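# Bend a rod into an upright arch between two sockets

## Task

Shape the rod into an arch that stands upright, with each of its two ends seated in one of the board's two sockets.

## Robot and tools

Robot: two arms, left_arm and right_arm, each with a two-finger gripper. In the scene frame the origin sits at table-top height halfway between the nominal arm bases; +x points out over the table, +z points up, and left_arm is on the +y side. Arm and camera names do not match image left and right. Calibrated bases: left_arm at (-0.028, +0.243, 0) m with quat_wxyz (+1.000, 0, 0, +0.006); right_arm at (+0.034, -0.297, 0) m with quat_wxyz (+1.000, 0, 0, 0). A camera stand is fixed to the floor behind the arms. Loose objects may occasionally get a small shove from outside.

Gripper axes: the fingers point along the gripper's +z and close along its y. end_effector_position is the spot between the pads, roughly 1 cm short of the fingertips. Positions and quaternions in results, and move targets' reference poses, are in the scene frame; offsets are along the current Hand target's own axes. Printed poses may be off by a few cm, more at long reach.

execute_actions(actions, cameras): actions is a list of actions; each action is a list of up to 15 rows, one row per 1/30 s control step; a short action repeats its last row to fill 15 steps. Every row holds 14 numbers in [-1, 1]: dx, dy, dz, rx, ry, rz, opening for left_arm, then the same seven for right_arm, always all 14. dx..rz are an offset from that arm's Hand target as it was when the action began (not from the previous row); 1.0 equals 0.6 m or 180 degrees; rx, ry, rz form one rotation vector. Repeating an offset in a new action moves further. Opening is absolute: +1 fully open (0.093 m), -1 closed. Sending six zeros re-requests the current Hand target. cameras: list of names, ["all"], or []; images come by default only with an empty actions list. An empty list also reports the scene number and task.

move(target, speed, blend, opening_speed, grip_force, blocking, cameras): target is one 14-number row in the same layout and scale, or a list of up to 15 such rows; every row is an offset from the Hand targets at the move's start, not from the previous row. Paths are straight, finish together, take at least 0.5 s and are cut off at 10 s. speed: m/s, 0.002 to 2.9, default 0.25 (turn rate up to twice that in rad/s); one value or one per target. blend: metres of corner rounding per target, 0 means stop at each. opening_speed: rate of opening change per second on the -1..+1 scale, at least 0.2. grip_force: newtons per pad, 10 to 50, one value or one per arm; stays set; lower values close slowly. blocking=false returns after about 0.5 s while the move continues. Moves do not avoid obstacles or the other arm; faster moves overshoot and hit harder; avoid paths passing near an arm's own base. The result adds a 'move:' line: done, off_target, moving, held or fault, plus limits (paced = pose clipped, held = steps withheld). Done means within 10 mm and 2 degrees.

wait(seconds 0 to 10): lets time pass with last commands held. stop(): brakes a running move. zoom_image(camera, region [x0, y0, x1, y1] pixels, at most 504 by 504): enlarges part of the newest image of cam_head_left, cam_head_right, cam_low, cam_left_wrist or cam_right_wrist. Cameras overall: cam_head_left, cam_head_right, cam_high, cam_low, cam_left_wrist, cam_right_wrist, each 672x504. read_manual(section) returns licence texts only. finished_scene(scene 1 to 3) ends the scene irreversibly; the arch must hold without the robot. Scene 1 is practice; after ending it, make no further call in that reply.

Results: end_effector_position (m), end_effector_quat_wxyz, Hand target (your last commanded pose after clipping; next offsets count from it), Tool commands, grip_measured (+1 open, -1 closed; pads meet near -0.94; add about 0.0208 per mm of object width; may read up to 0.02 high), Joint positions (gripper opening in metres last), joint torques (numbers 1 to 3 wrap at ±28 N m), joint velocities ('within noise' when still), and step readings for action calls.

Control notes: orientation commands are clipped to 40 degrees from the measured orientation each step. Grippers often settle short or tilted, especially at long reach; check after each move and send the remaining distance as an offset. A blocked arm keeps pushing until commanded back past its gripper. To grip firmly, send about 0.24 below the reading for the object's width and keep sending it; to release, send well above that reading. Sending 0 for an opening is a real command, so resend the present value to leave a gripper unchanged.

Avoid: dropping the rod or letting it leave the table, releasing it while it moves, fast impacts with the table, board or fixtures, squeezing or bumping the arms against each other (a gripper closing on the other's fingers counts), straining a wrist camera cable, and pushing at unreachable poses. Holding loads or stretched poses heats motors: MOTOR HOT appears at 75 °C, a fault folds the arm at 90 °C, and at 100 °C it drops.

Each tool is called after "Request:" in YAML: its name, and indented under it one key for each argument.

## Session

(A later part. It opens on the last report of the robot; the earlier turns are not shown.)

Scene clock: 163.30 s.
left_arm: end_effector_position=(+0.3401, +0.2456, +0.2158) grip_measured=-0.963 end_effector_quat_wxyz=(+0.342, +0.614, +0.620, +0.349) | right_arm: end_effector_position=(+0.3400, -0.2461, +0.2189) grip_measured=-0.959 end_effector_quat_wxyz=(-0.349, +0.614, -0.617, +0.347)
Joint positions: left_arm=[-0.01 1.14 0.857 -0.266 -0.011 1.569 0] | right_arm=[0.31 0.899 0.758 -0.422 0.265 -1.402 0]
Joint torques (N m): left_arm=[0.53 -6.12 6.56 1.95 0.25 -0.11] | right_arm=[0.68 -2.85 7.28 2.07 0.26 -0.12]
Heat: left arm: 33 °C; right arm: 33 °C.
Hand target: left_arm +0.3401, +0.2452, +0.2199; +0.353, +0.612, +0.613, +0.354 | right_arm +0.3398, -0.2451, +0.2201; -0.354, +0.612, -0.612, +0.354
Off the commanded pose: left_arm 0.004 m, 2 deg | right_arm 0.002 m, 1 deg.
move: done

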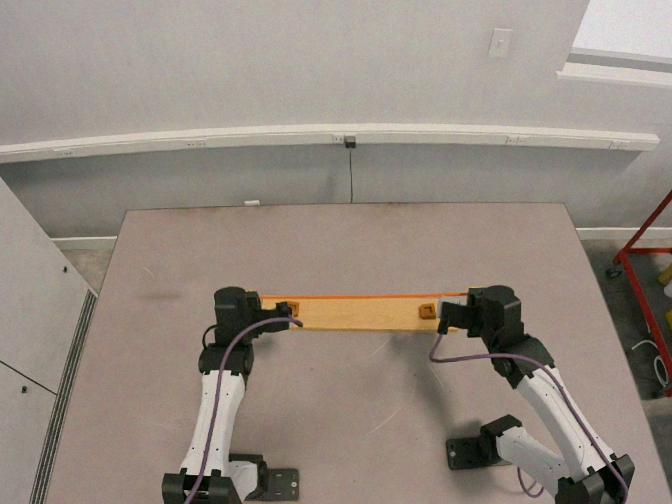

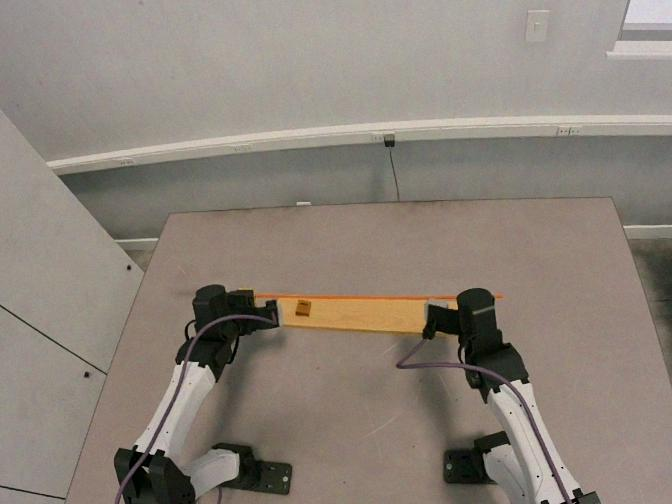

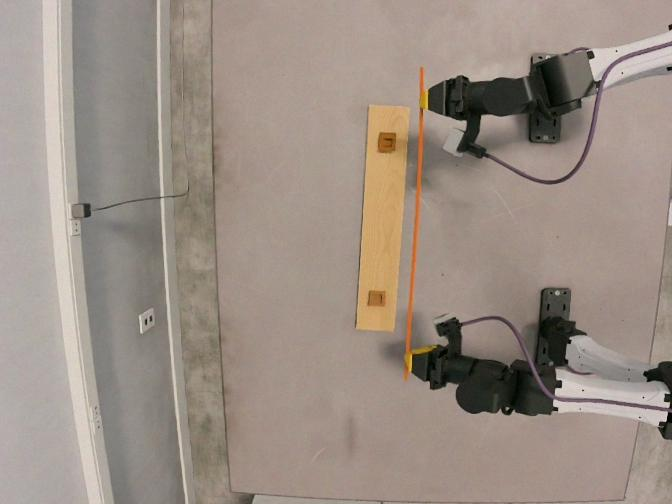

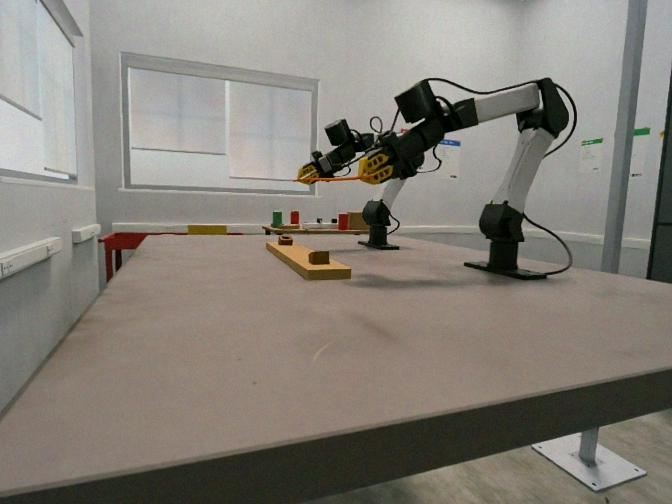

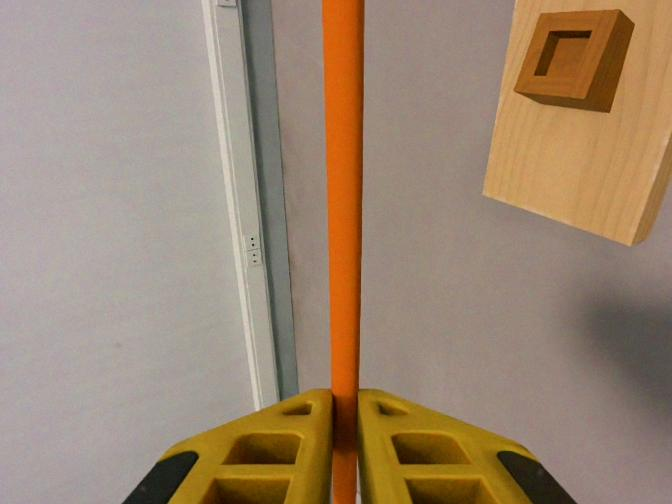

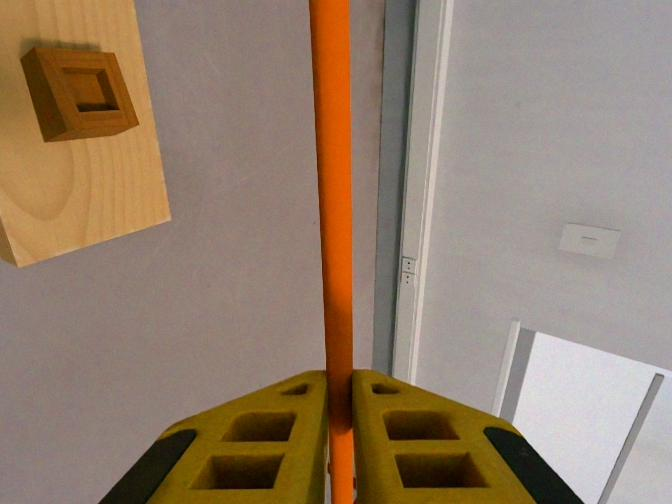

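Request:
zoom_image:
  camera: "cam_left_wrist"
  region: [472, 0, 672, 150]

Request:
zoom_image:
  camera: "cam_right_wrist"
  region: [0, 20, 200, 170]

Request:
zoom_image:
  camera: "cam_low"
  region: [256, 225, 366, 285]

Scaled by 2.520 from the camera's 672x504 image, which has a finer 960x720 frame.

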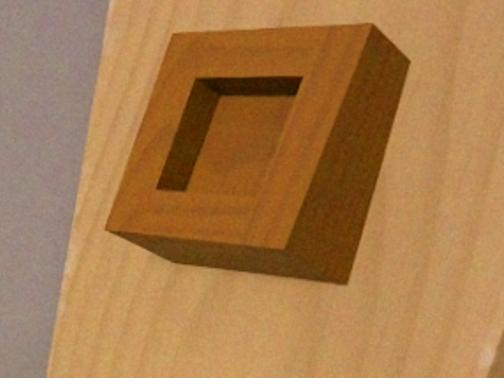

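Scaled by 2.520 from the camera's 672x504 image, which has a finer 960x720 frame.

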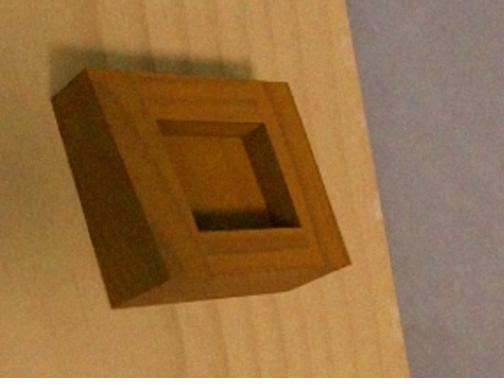

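Scaled by 4.582 from the camera's 672x504 image, which has a finer 960x720 frame.

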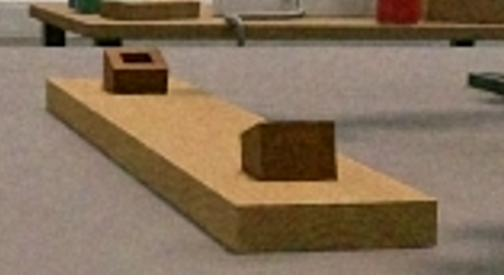

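Request:
move:
  target:
    - [-0.022,0.027,0.0133,0,-0.0694,-0.1203,-1,-0.0102,-0.0125,0.0217,0,-0.0694,0.1203,-1]
    - [-0.0653,0.0437,0.0422,0,-0.1389,-0.2406,-1,-0.0535,-0.0292,0.0505,0,-0.1389,0.2406,-1]
    - [-0.147,0.0025,0.1043,0,-0.2083,-0.3608,-1,-0.1352,0.0118,0.1127,0,-0.2083,0.3608,-1]
  speed: 0.15
  blend: [0.015,0.015,0]
  cameras: ["all"]

Request:
zoom_image:
  camera: "cam_low"
  region: [240, 100, 440, 290]

Scene clock: 200.07 s.
left_arm: end_effector_position=(+0.3995, +0.1721, +0.1913) grip_measured=-0.963 end_effector_quat_wxyz=(+0.652, +0.260, +0.709, -0.065) | right_arm: end_effector_position=(+0.3999, -0.1763, +0.1830) grip_measured=-0.959 end_effector_quat_wxyz=(+0.654, -0.264, +0.706, +0.064)
Joint positions: left_arm=[-0.006 1.502 0.625 0.72 0.452 0.322 0] | right_arm=[0.218 1.283 0.405 0.737 -0.237 -0.293 0]
Joint torques (N m): left_arm=[-1.8 -6.41 5.61 2.11 0.43 -0.41] | right_arm=[1.87 -3.37 6.63 2.33 -0.33 0.18]
Heat: left arm: 36 °C; right arm: 35 °C.
Hand target: left_arm +0.3951, +0.1570, +0.1896; +0.653, +0.270, +0.702, -0.092 | right_arm +0.3949, -0.1640, +0.1801; +0.653, -0.271, +0.701, +0.092
Off the commanded pose: left_arm 0.016 m, 3 deg | right_arm 0.014 m, 3 deg.
move: off_target (left_arm, right_arm)

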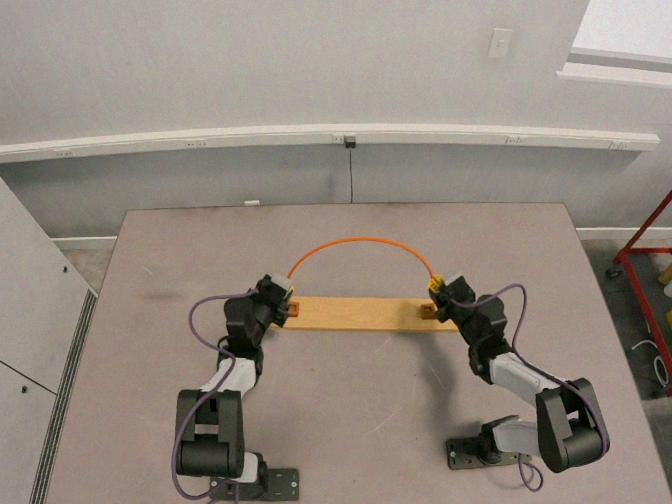

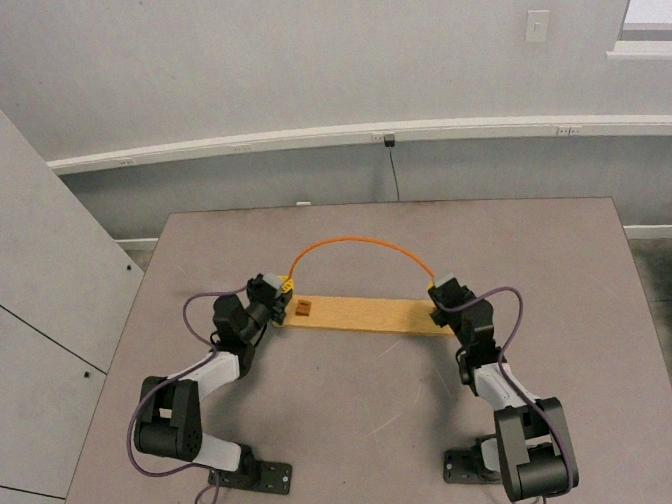

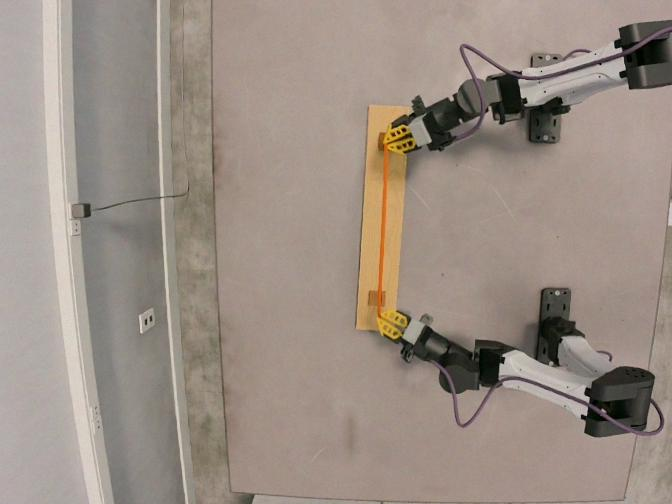

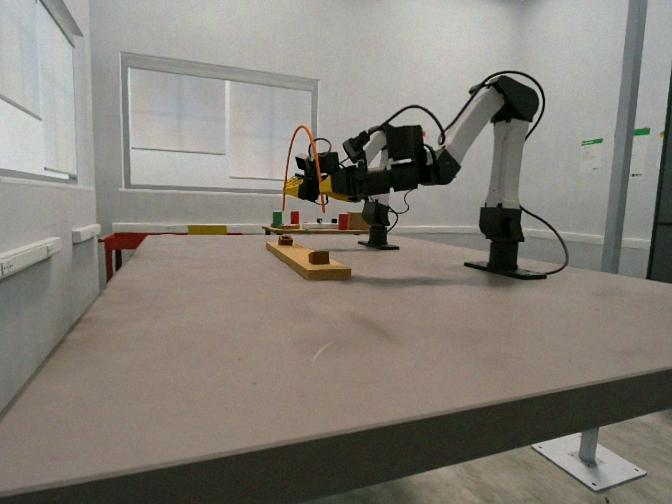

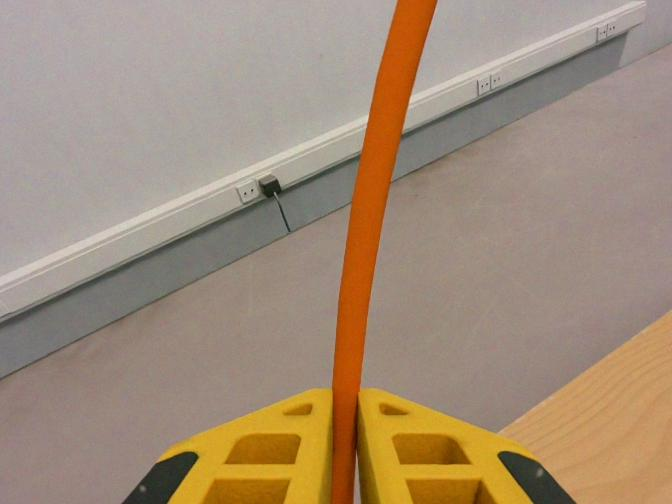

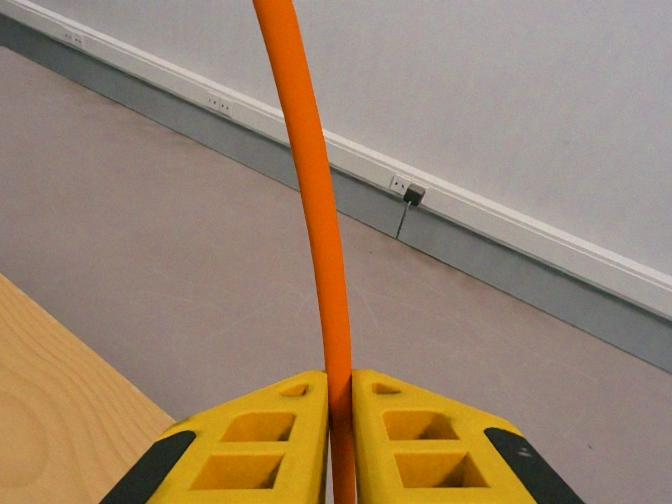

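Scaled by 2.520 from the camera's 672x504 image, which has a finer 960x720 frame.

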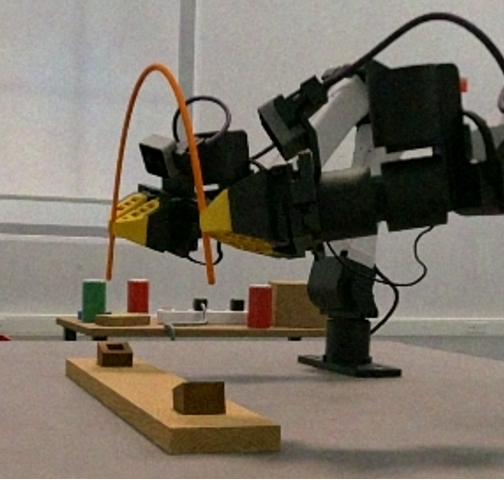

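Request:
move:
  target: [0.0549,-0.0415,0.0335,0,0,0,-1,0.0586,0.0491,0.0187,0,0,0,-1]
  speed: 0.12
  cameras: ["cam_low","cam_high","cam_head_left","cam_head_right"]

Request:
zoom_image:
  camera: "cam_low"
  region: [250, 170, 370, 290]

Request:
zoom_image:
  camera: "cam_head_left"
  region: [240, 240, 460, 340]

Request:
zoom_image:
  camera: "cam_head_right"
  region: [260, 240, 480, 340]

Request:
zoom_image:
  camera: "cam_high"
  region: [340, 90, 460, 350]

Scene clock: 228.20 s.
left_arm: end_effector_position=(+0.4067, +0.1573, +0.1478) grip_measured=-0.963 end_effector_quat_wxyz=(+0.650, +0.246, +0.717, -0.059) | right_arm: end_effector_position=(+0.3975, -0.1617, +0.1397) grip_measured=-0.959 end_effector_quat_wxyz=(+0.654, -0.249, +0.712, +0.059)
Joint positions: left_arm=[-0.074 1.671 0.569 0.943 0.356 0.295 0] | right_arm=[0.307 1.493 0.313 1.041 -0.12 -0.264 0]
Joint torques (N m): left_arm=[-2.47 -7.47 5.12 2.13 0.6 -0.24] | right_arm=[2.55 -3.96 5.89 2.35 -0.58 0.03]
Heat: left arm: 38 °C; right arm: 38 °C.
Hand target: left_arm +0.4001, +0.1351, +0.1497; +0.653, +0.270, +0.702, -0.092 | right_arm +0.3899, -0.1431, +0.1381; +0.653, -0.271, +0.701, +0.092
Off the commanded pose: left_arm 0.023 m, 5 deg | right_arm 0.020 m, 5 deg.
move: off_target (left_arm, right_arm)
Images, in order (width x height): cam_head_left 672x504, cam_head_right 672x504, cam_high 672x504, cam_low 672x504.

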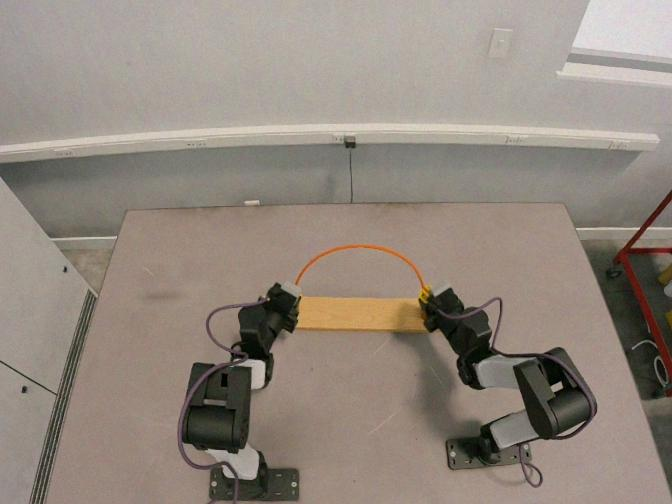

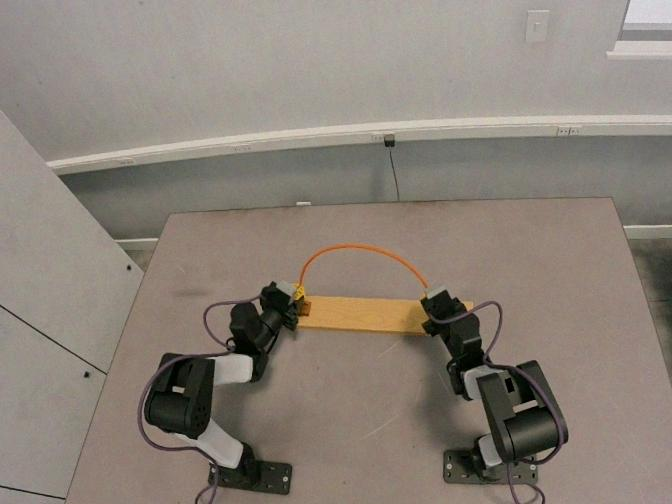

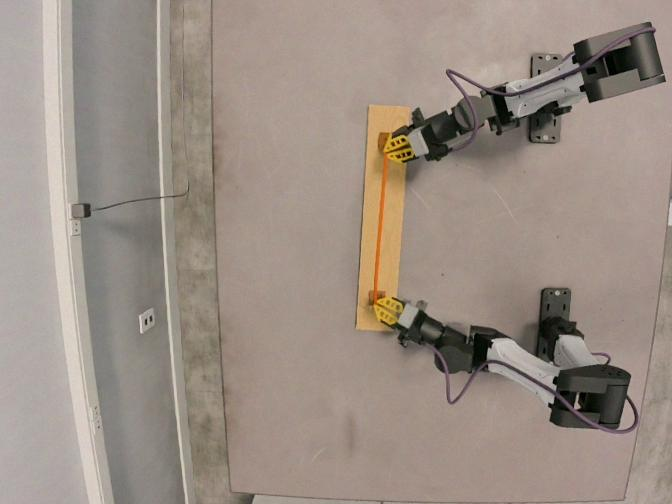

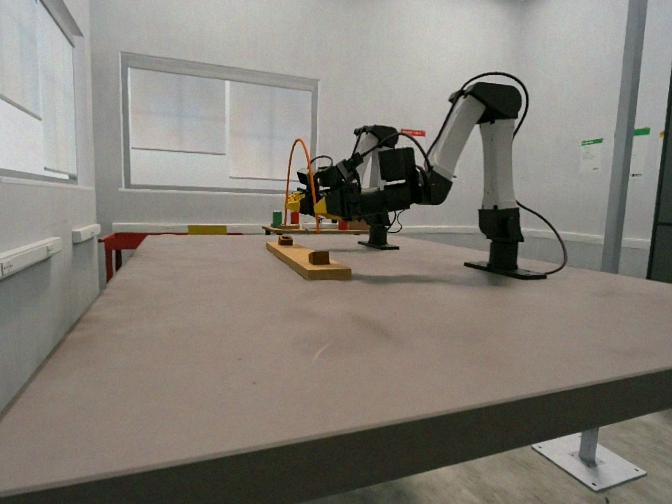

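Scaled by 4.200 from the camera's 672x504 image, which has a finer 960x720 frame.

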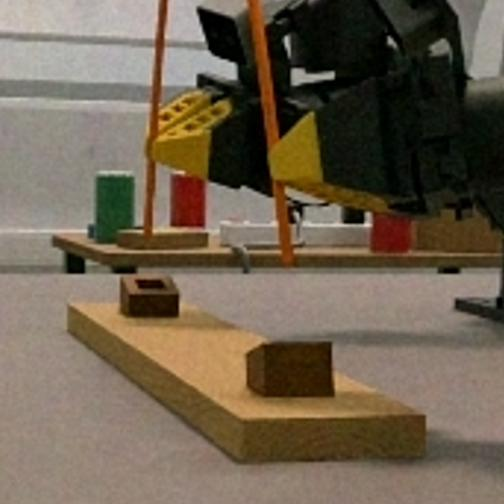

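Scaled by 2.291 from the camera's 672x504 image, which has a finer 960x720 frame.

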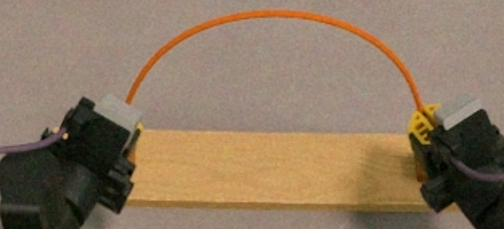

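Scaled by 2.291 from the camera's 672x504 image, which has a finer 960x720 frame.

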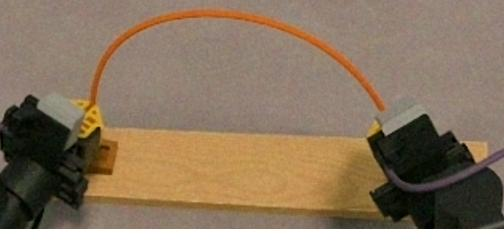

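Scaled by 1.938 from the camera's 672x504 image, which has a finer 960x720 frame.

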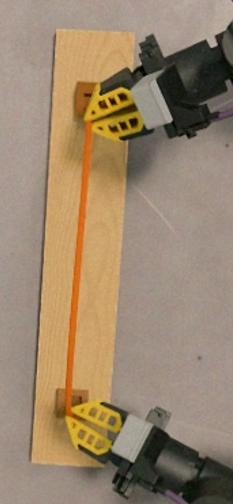

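Request:
move:
  target: [0.0483,-0.0112,0.0065,0,0,0,-1,0.051,0.0028,0.0017,0,0,0,-1]
  speed: 0.08
  cameras: ["cam_low","cam_high","cam_head_left","cam_head_right","cam_left_wrist","cam_right_wrist"]

Request:
zoom_image:
  camera: "cam_low"
  region: [260, 195, 350, 285]

Request:
zoom_image:
  camera: "cam_head_left"
  region: [400, 260, 460, 330]

Request:
zoom_image:
  camera: "cam_head_right"
  region: [270, 260, 340, 330]

Request:
zoom_image:
  camera: "cam_high"
  region: [350, 90, 450, 190]

Request:
zoom_image:
  camera: "cam_high"
  region: [350, 250, 450, 350]

Scene clock: 282.90 s.
left_arm: end_effector_position=(+0.4072, +0.1575, +0.1181) grip_measured=-0.963 end_effector_quat_wxyz=(+0.650, +0.245, +0.717, -0.059) | right_arm: end_effector_position=(+0.3970, -0.1643, +0.1083) grip_measured=-0.959 end_effector_quat_wxyz=(+0.653, -0.247, +0.714, +0.057)
Joint positions: left_arm=[-0.074 1.802 0.535 1.109 0.355 0.295 0] | right_arm=[0.301 1.687 0.268 1.276 -0.12 -0.264 0]
Joint torques (N m): left_arm=[-2.45 -7.9 4.26 2.18 0.61 -0.24] | right_arm=[0.85 -4.82 4.74 2.34 -0.86 -0.01]
Heat: left arm: 43 °C; right arm: 40 °C.
Hand target: left_arm +0.4001, +0.1352, +0.1197; +0.653, +0.270, +0.702, -0.092 | right_arm +0.3899, -0.1491, +0.1080; +0.653, -0.271, +0.701, +0.092
Off the commanded pose: left_arm 0.024 m, 5 deg | right_arm 0.017 m, 5 deg.
move: off_target (left_arm, right_arm)

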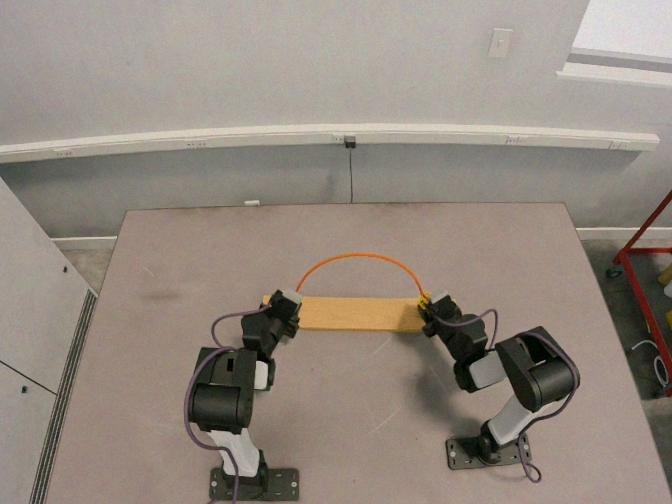

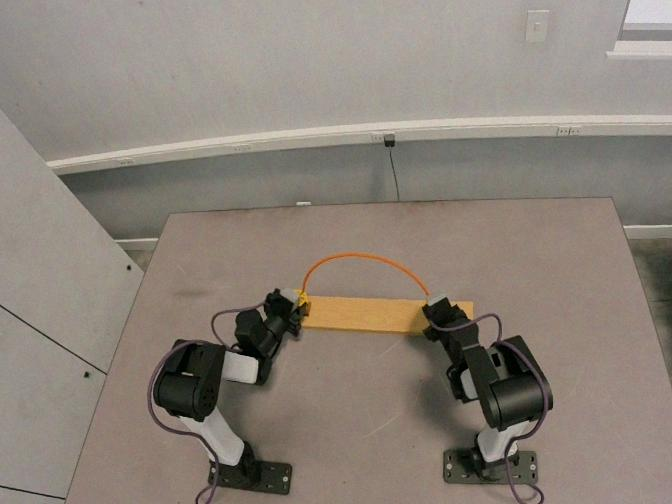

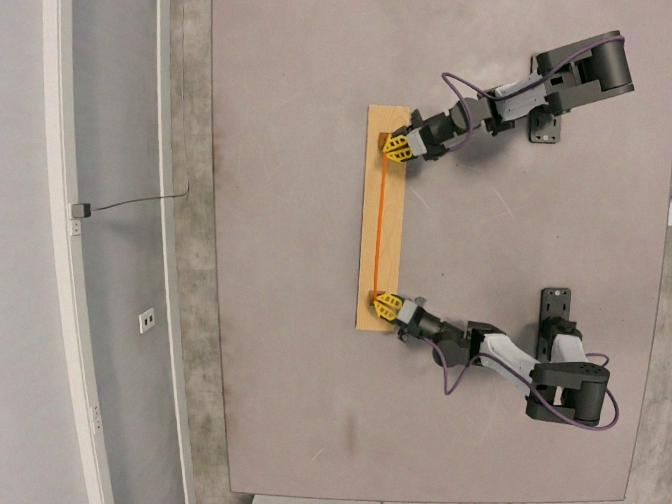

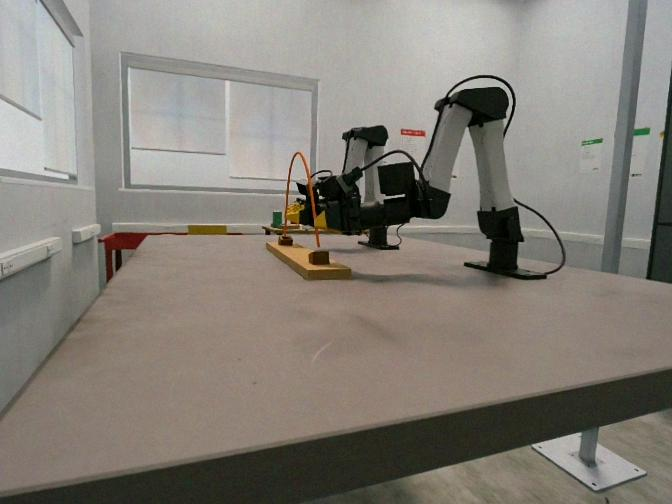

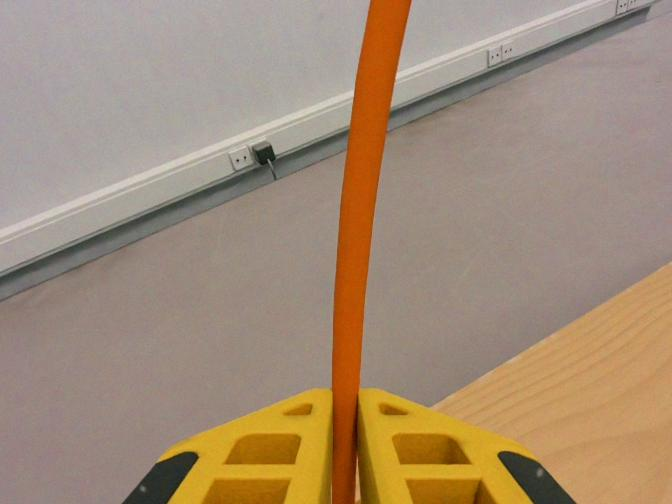

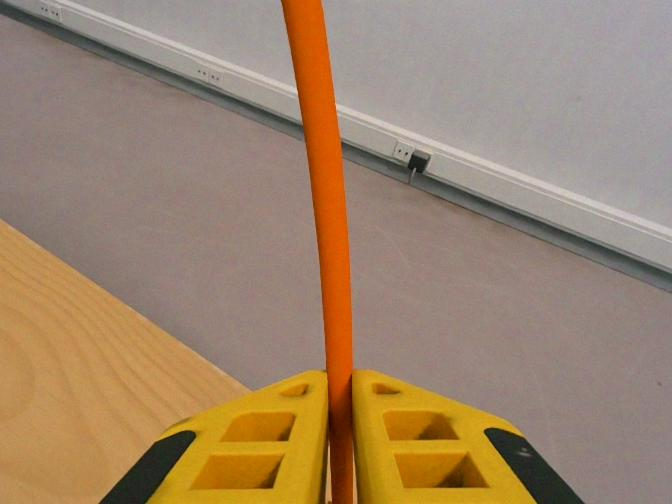

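Scaled by 5.600 from the camera's 672x504 image, which has a finer 960x720 frame.

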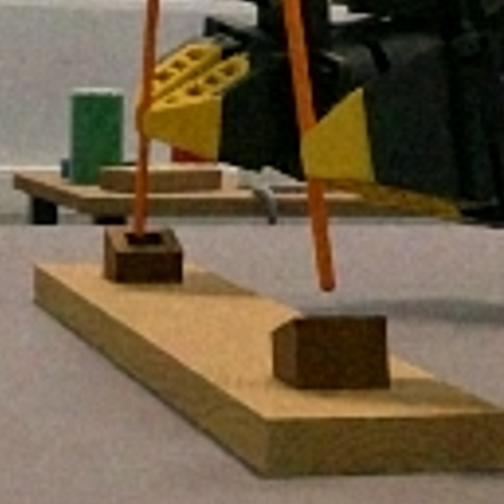

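Scaled by 7.200 from the camera's 672x504 image, which has a finer 960x720 frame.

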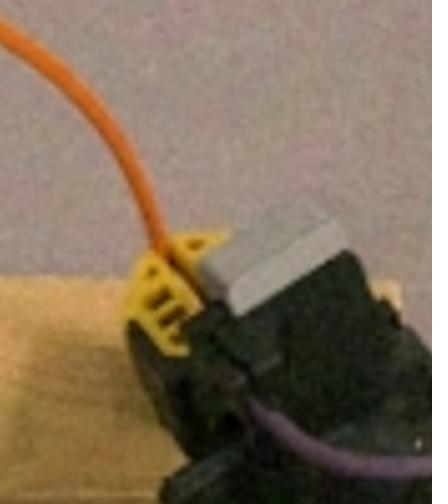

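Scaled by 7.200 from the camera's 672x504 image, which has a finer 960x720 frame.

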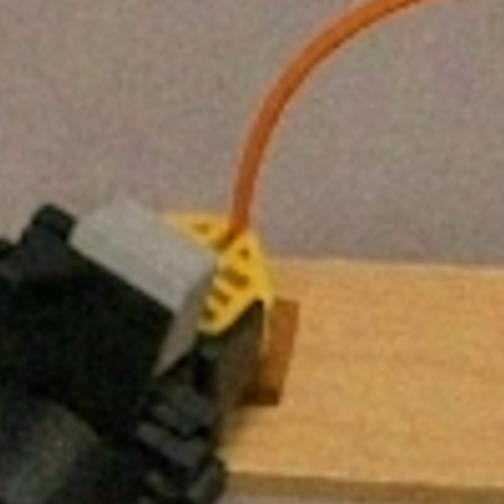

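Scaled by 5.040 from the camera's 672x504 image, which has a finer 960x720 frame.

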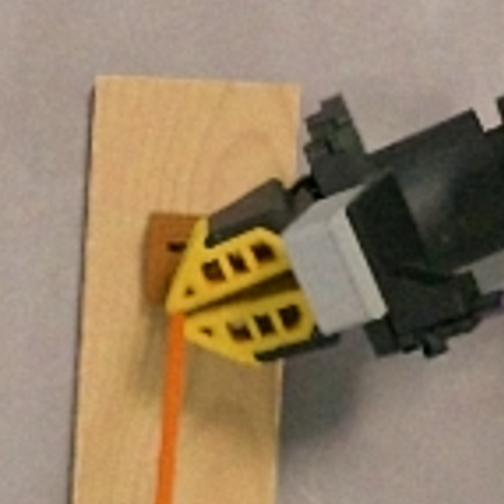

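Scaled by 5.040 from the camera's 672x504 image, which has a finer 960x720 frame.

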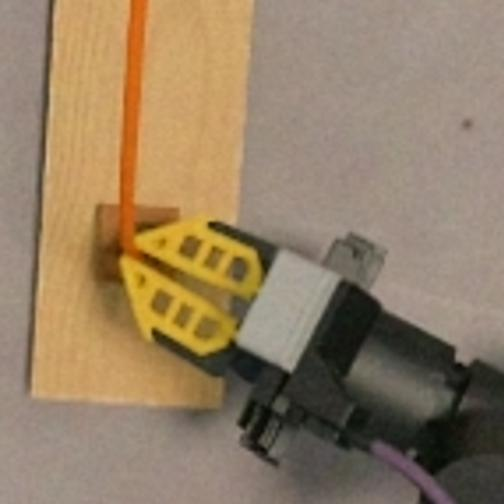

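Request:
move:
  target: [0.0198,-0.0032,0.0018,0,0,0,-1,0.0183,-0.0003,-0.0068,0,0,0,-1]
  speed: 0.05
  cameras: ["cam_low","cam_high"]

Request:
zoom_image:
  camera: "cam_low"
  region: [260, 205, 340, 285]

Request:
zoom_image:
  camera: "cam_high"
  region: [360, 120, 420, 180]

Scene clock: 299.23 s.
left_arm: end_effector_position=(+0.4075, +0.1574, +0.1068) grip_measured=-0.963 end_effector_quat_wxyz=(+0.651, +0.245, +0.716, -0.059) | right_arm: end_effector_position=(+0.3938, -0.1689, +0.0981) grip_measured=-0.959 end_effector_quat_wxyz=(+0.653, -0.247, +0.714, +0.058)
Joint positions: left_arm=[-0.074 1.859 0.527 1.176 0.355 0.295 0] | right_arm=[0.284 1.751 0.243 1.364 -0.136 -0.264 0]
Joint torques (N m): left_arm=[-2.21 -8.01 3.78 2.13 0.63 -0.23] | right_arm=[0.75 -4.94 4.16 2.35 -0.87 -0.03]
Heat: left arm: 44 °C; right arm: 41 °C.
Hand target: left_arm +0.4000, +0.1361, +0.1076; +0.653, +0.270, +0.702, -0.092 | right_arm +0.3865, -0.1541, +0.0980; +0.653, -0.271, +0.701, +0.092
Off the commanded pose: left_arm 0.023 m, 5 deg | right_arm 0.017 m, 5 deg.
move: off_target (left_arm, right_arm)
Images, in order (width x height): cam_high 672x504, cam_low 672x504.

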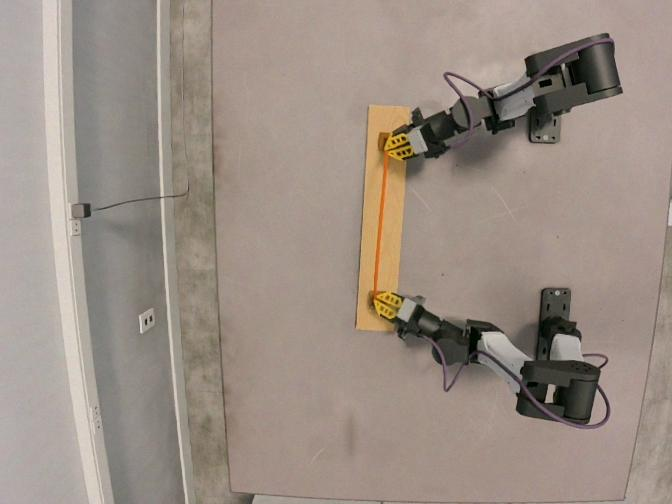

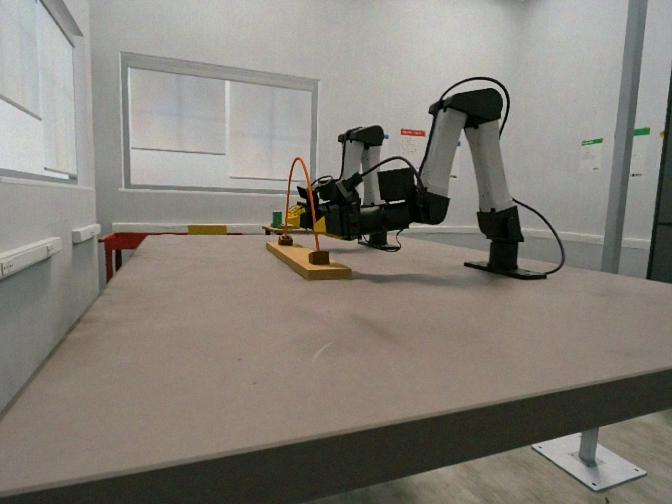

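Scaled by 6.300 from the camera's 672x504 image, which has a finer 960x720 frame.

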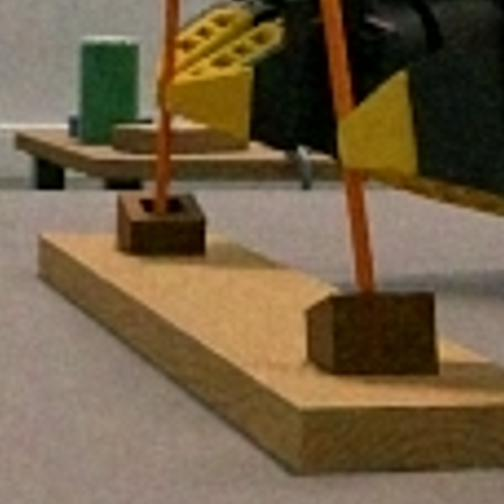

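Scaled by 8.400 from the camera's 672x504 image, which has a finer 960x720 frame.

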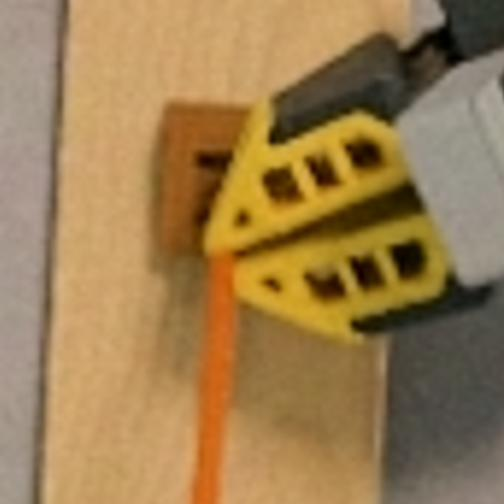

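Request:
move:
  target: [0.0272,-0.0018,0.0012,0,0,0,-1,0.0272,0.0018,0.0012,0,0,0,-1]
  speed: 0.05
  cameras: ["cam_low","cam_high"]

Request:
zoom_image:
  camera: "cam_low"
  region: [260, 205, 340, 285]

Scene clock: 306.80 s.
left_arm: end_effector_position=(+0.4086, +0.1573, +0.0949) grip_measured=-0.963 end_effector_quat_wxyz=(+0.656, +0.246, +0.711, -0.057) | right_arm: end_effector_position=(+0.3945, -0.1676, +0.0930) grip_measured=-0.959 end_effector_quat_wxyz=(+0.663, -0.250, +0.703, +0.064)
Joint positions: left_arm=[-0.074 1.936 0.522 1.273 0.355 0.295 0] | right_arm=[0.276 1.848 0.241 1.493 -0.162 -0.264 0]
Joint torques (N m): left_arm=[-1.43 -7.92 3.04 2.07 0.71 -0.22] | right_arm=[0.32 -2.56 3.06 2.38 -0.72 -0.04]
Heat: left arm: 44 °C; right arm: 42 °C.
Hand target: left_arm +0.4000, +0.1391, +0.0915; +0.653, +0.270, +0.702, -0.092 | right_arm +0.3865, -0.1570, +0.0819; +0.653, -0.271, +0.701, +0.092
Off the commanded pose: left_arm 0.020 m, 5 deg | right_arm 0.017 m, 4 deg.
move: off_target (left_arm, right_arm)
Images, in order (width x height): cam_high 672x504, cam_low 672x504.

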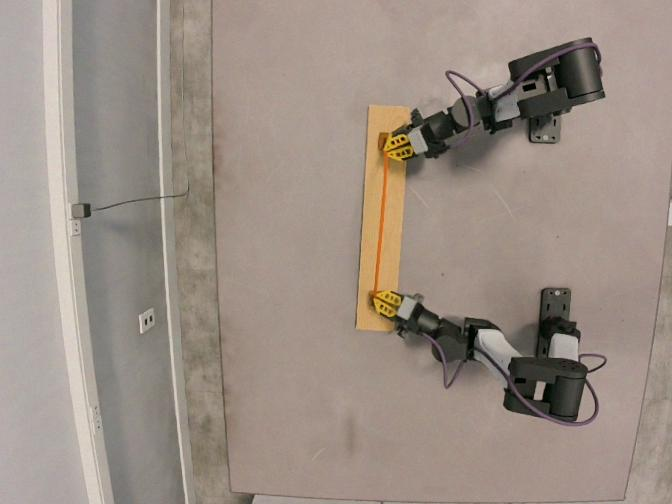

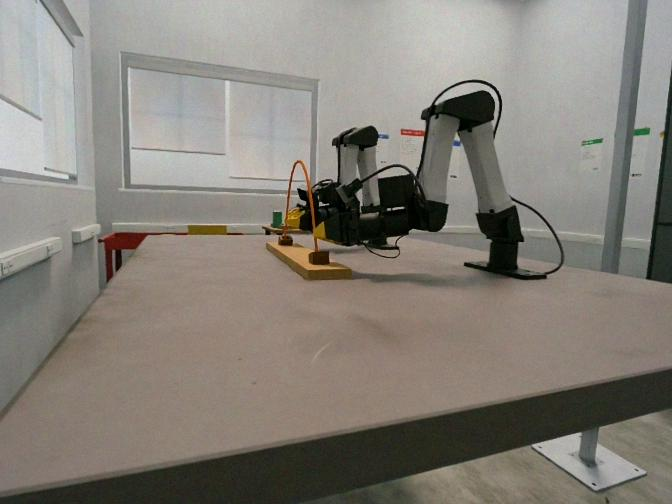

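Scaled by 6.300 from the camera's 672x504 image, which has a finer 960x720 frame.

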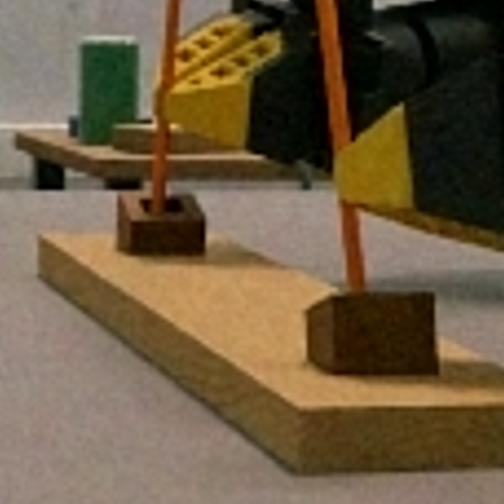

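Request:
zoom_image:
  camera: "cam_low"
  region: [274, 228, 300, 248]

Request:
zoom_image:
  camera: "cam_low"
  region: [300, 238, 336, 268]

Request:
zoom_image:
  camera: "cam_high"
  region: [370, 125, 410, 165]

Request:
zoom_image:
  camera: "cam_high"
  region: [360, 280, 400, 320]

Scaled by 19.385 from the camera's 672x504 image, which has a finer 960x720 frame.

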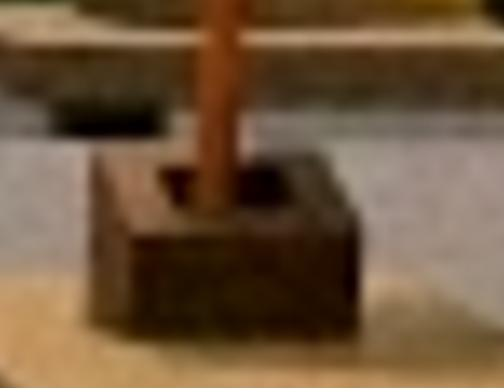

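Scaled by 14.000 from the camera's 672x504 image, which has a finer 960x720 frame.

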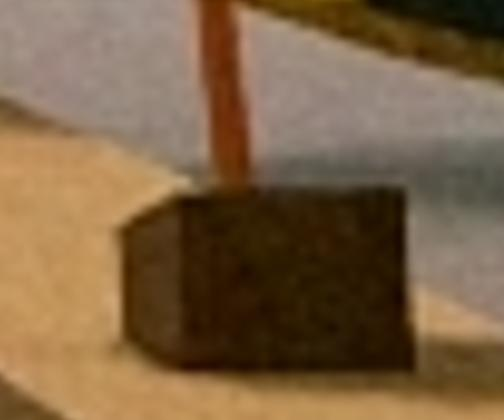

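Scaled by 12.600 from the camera's 672x504 image, which has a finer 960x720 frame.

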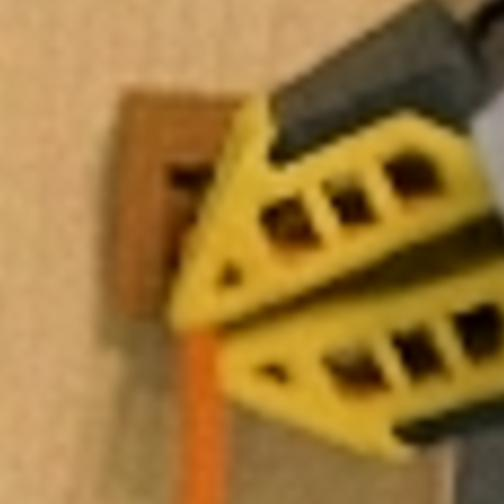

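Scaled by 12.600 from the camera's 672x504 image, which has a finer 960x720 frame.

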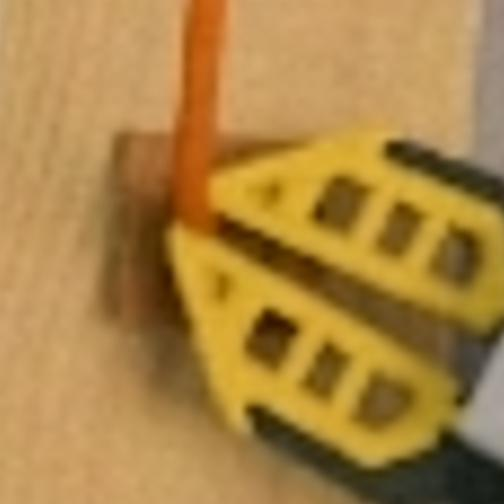

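Request:
move:
  target:
    - [0,0,0,0,0,0,-1,-0.0228,-0.015,-0.0107,0,0,0,-1]
    - [0.0097,-0.0022,0.0013,0,0,0,-1,0.01,-0.0088,-0.0072,0,0,0,-1]
  speed: 0.05
  cameras: ["cam_low","cam_high"]

Request:
zoom_image:
  camera: "cam_low"
  region: [274, 228, 300, 248]

Request:
zoom_image:
  camera: "cam_low"
  region: [300, 238, 336, 268]

Scene clock: 326.47 s.
left_arm: end_effector_position=(+0.4093, +0.1566, +0.0943) grip_measured=-0.963 end_effector_quat_wxyz=(+0.664, +0.247, +0.704, -0.057) | right_arm: end_effector_position=(+0.3960, -0.1724, +0.0933) grip_measured=-0.959 end_effector_quat_wxyz=(+0.664, -0.257, +0.699, +0.067)
Joint positions: left_arm=[-0.074 1.964 0.522 1.321 0.359 0.295 0] | right_arm=[0.241 1.853 0.243 1.498 -0.212 -0.274 0]
Joint torques (N m): left_arm=[-1.4 -7.72 2.71 1.91 0.67 -0.23] | right_arm=[0.25 -0.8 1.76 2.62 -0.53 0.04]
Heat: left arm: 47 °C; right arm: 44 °C.
Hand target: left_arm +0.4000, +0.1391, +0.0855; +0.653, +0.270, +0.702, -0.092 | right_arm +0.3854, -0.1651, +0.0778; +0.653, -0.271, +0.701, +0.092
Off the commanded pose: left_arm 0.022 m, 5 deg | right_arm 0.020 m, 4 deg.
move: off_target (left_arm, right_arm)
Images, in order (width x height): cam_high 672x504, cam_low 672x504.

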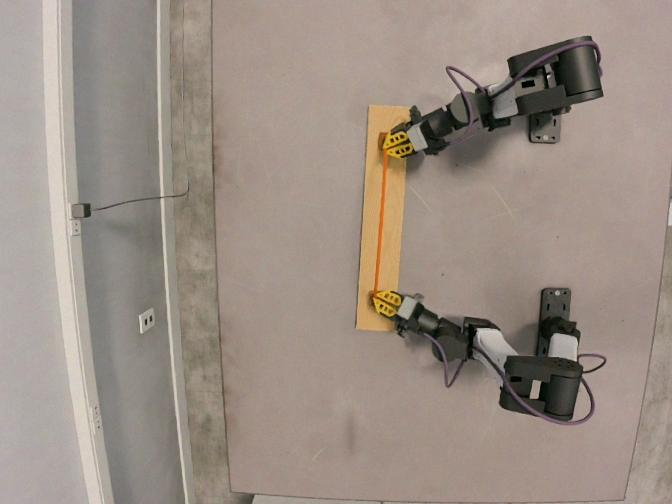

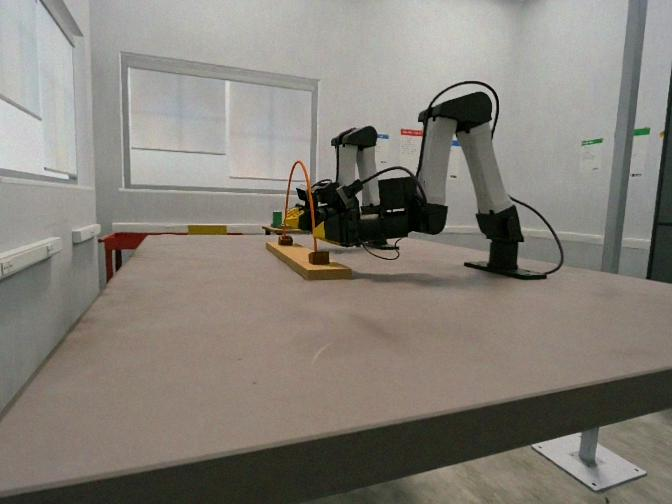

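Scaled by 19.385 from the camera's 672x504 image, which has a finer 960x720 frame.

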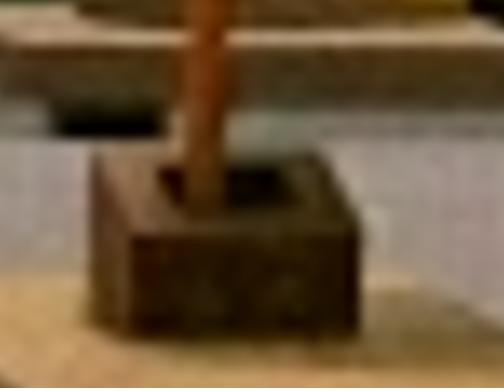

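Scaled by 14.000 from the camera's 672x504 image, which has a finer 960x720 frame.

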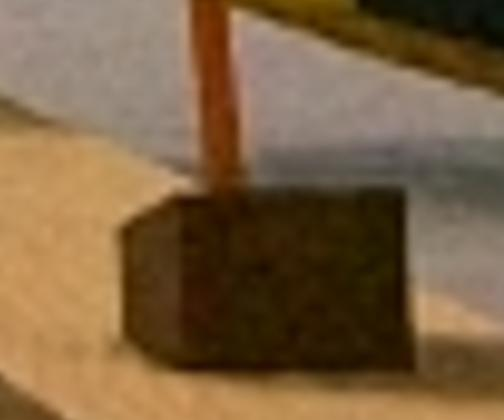

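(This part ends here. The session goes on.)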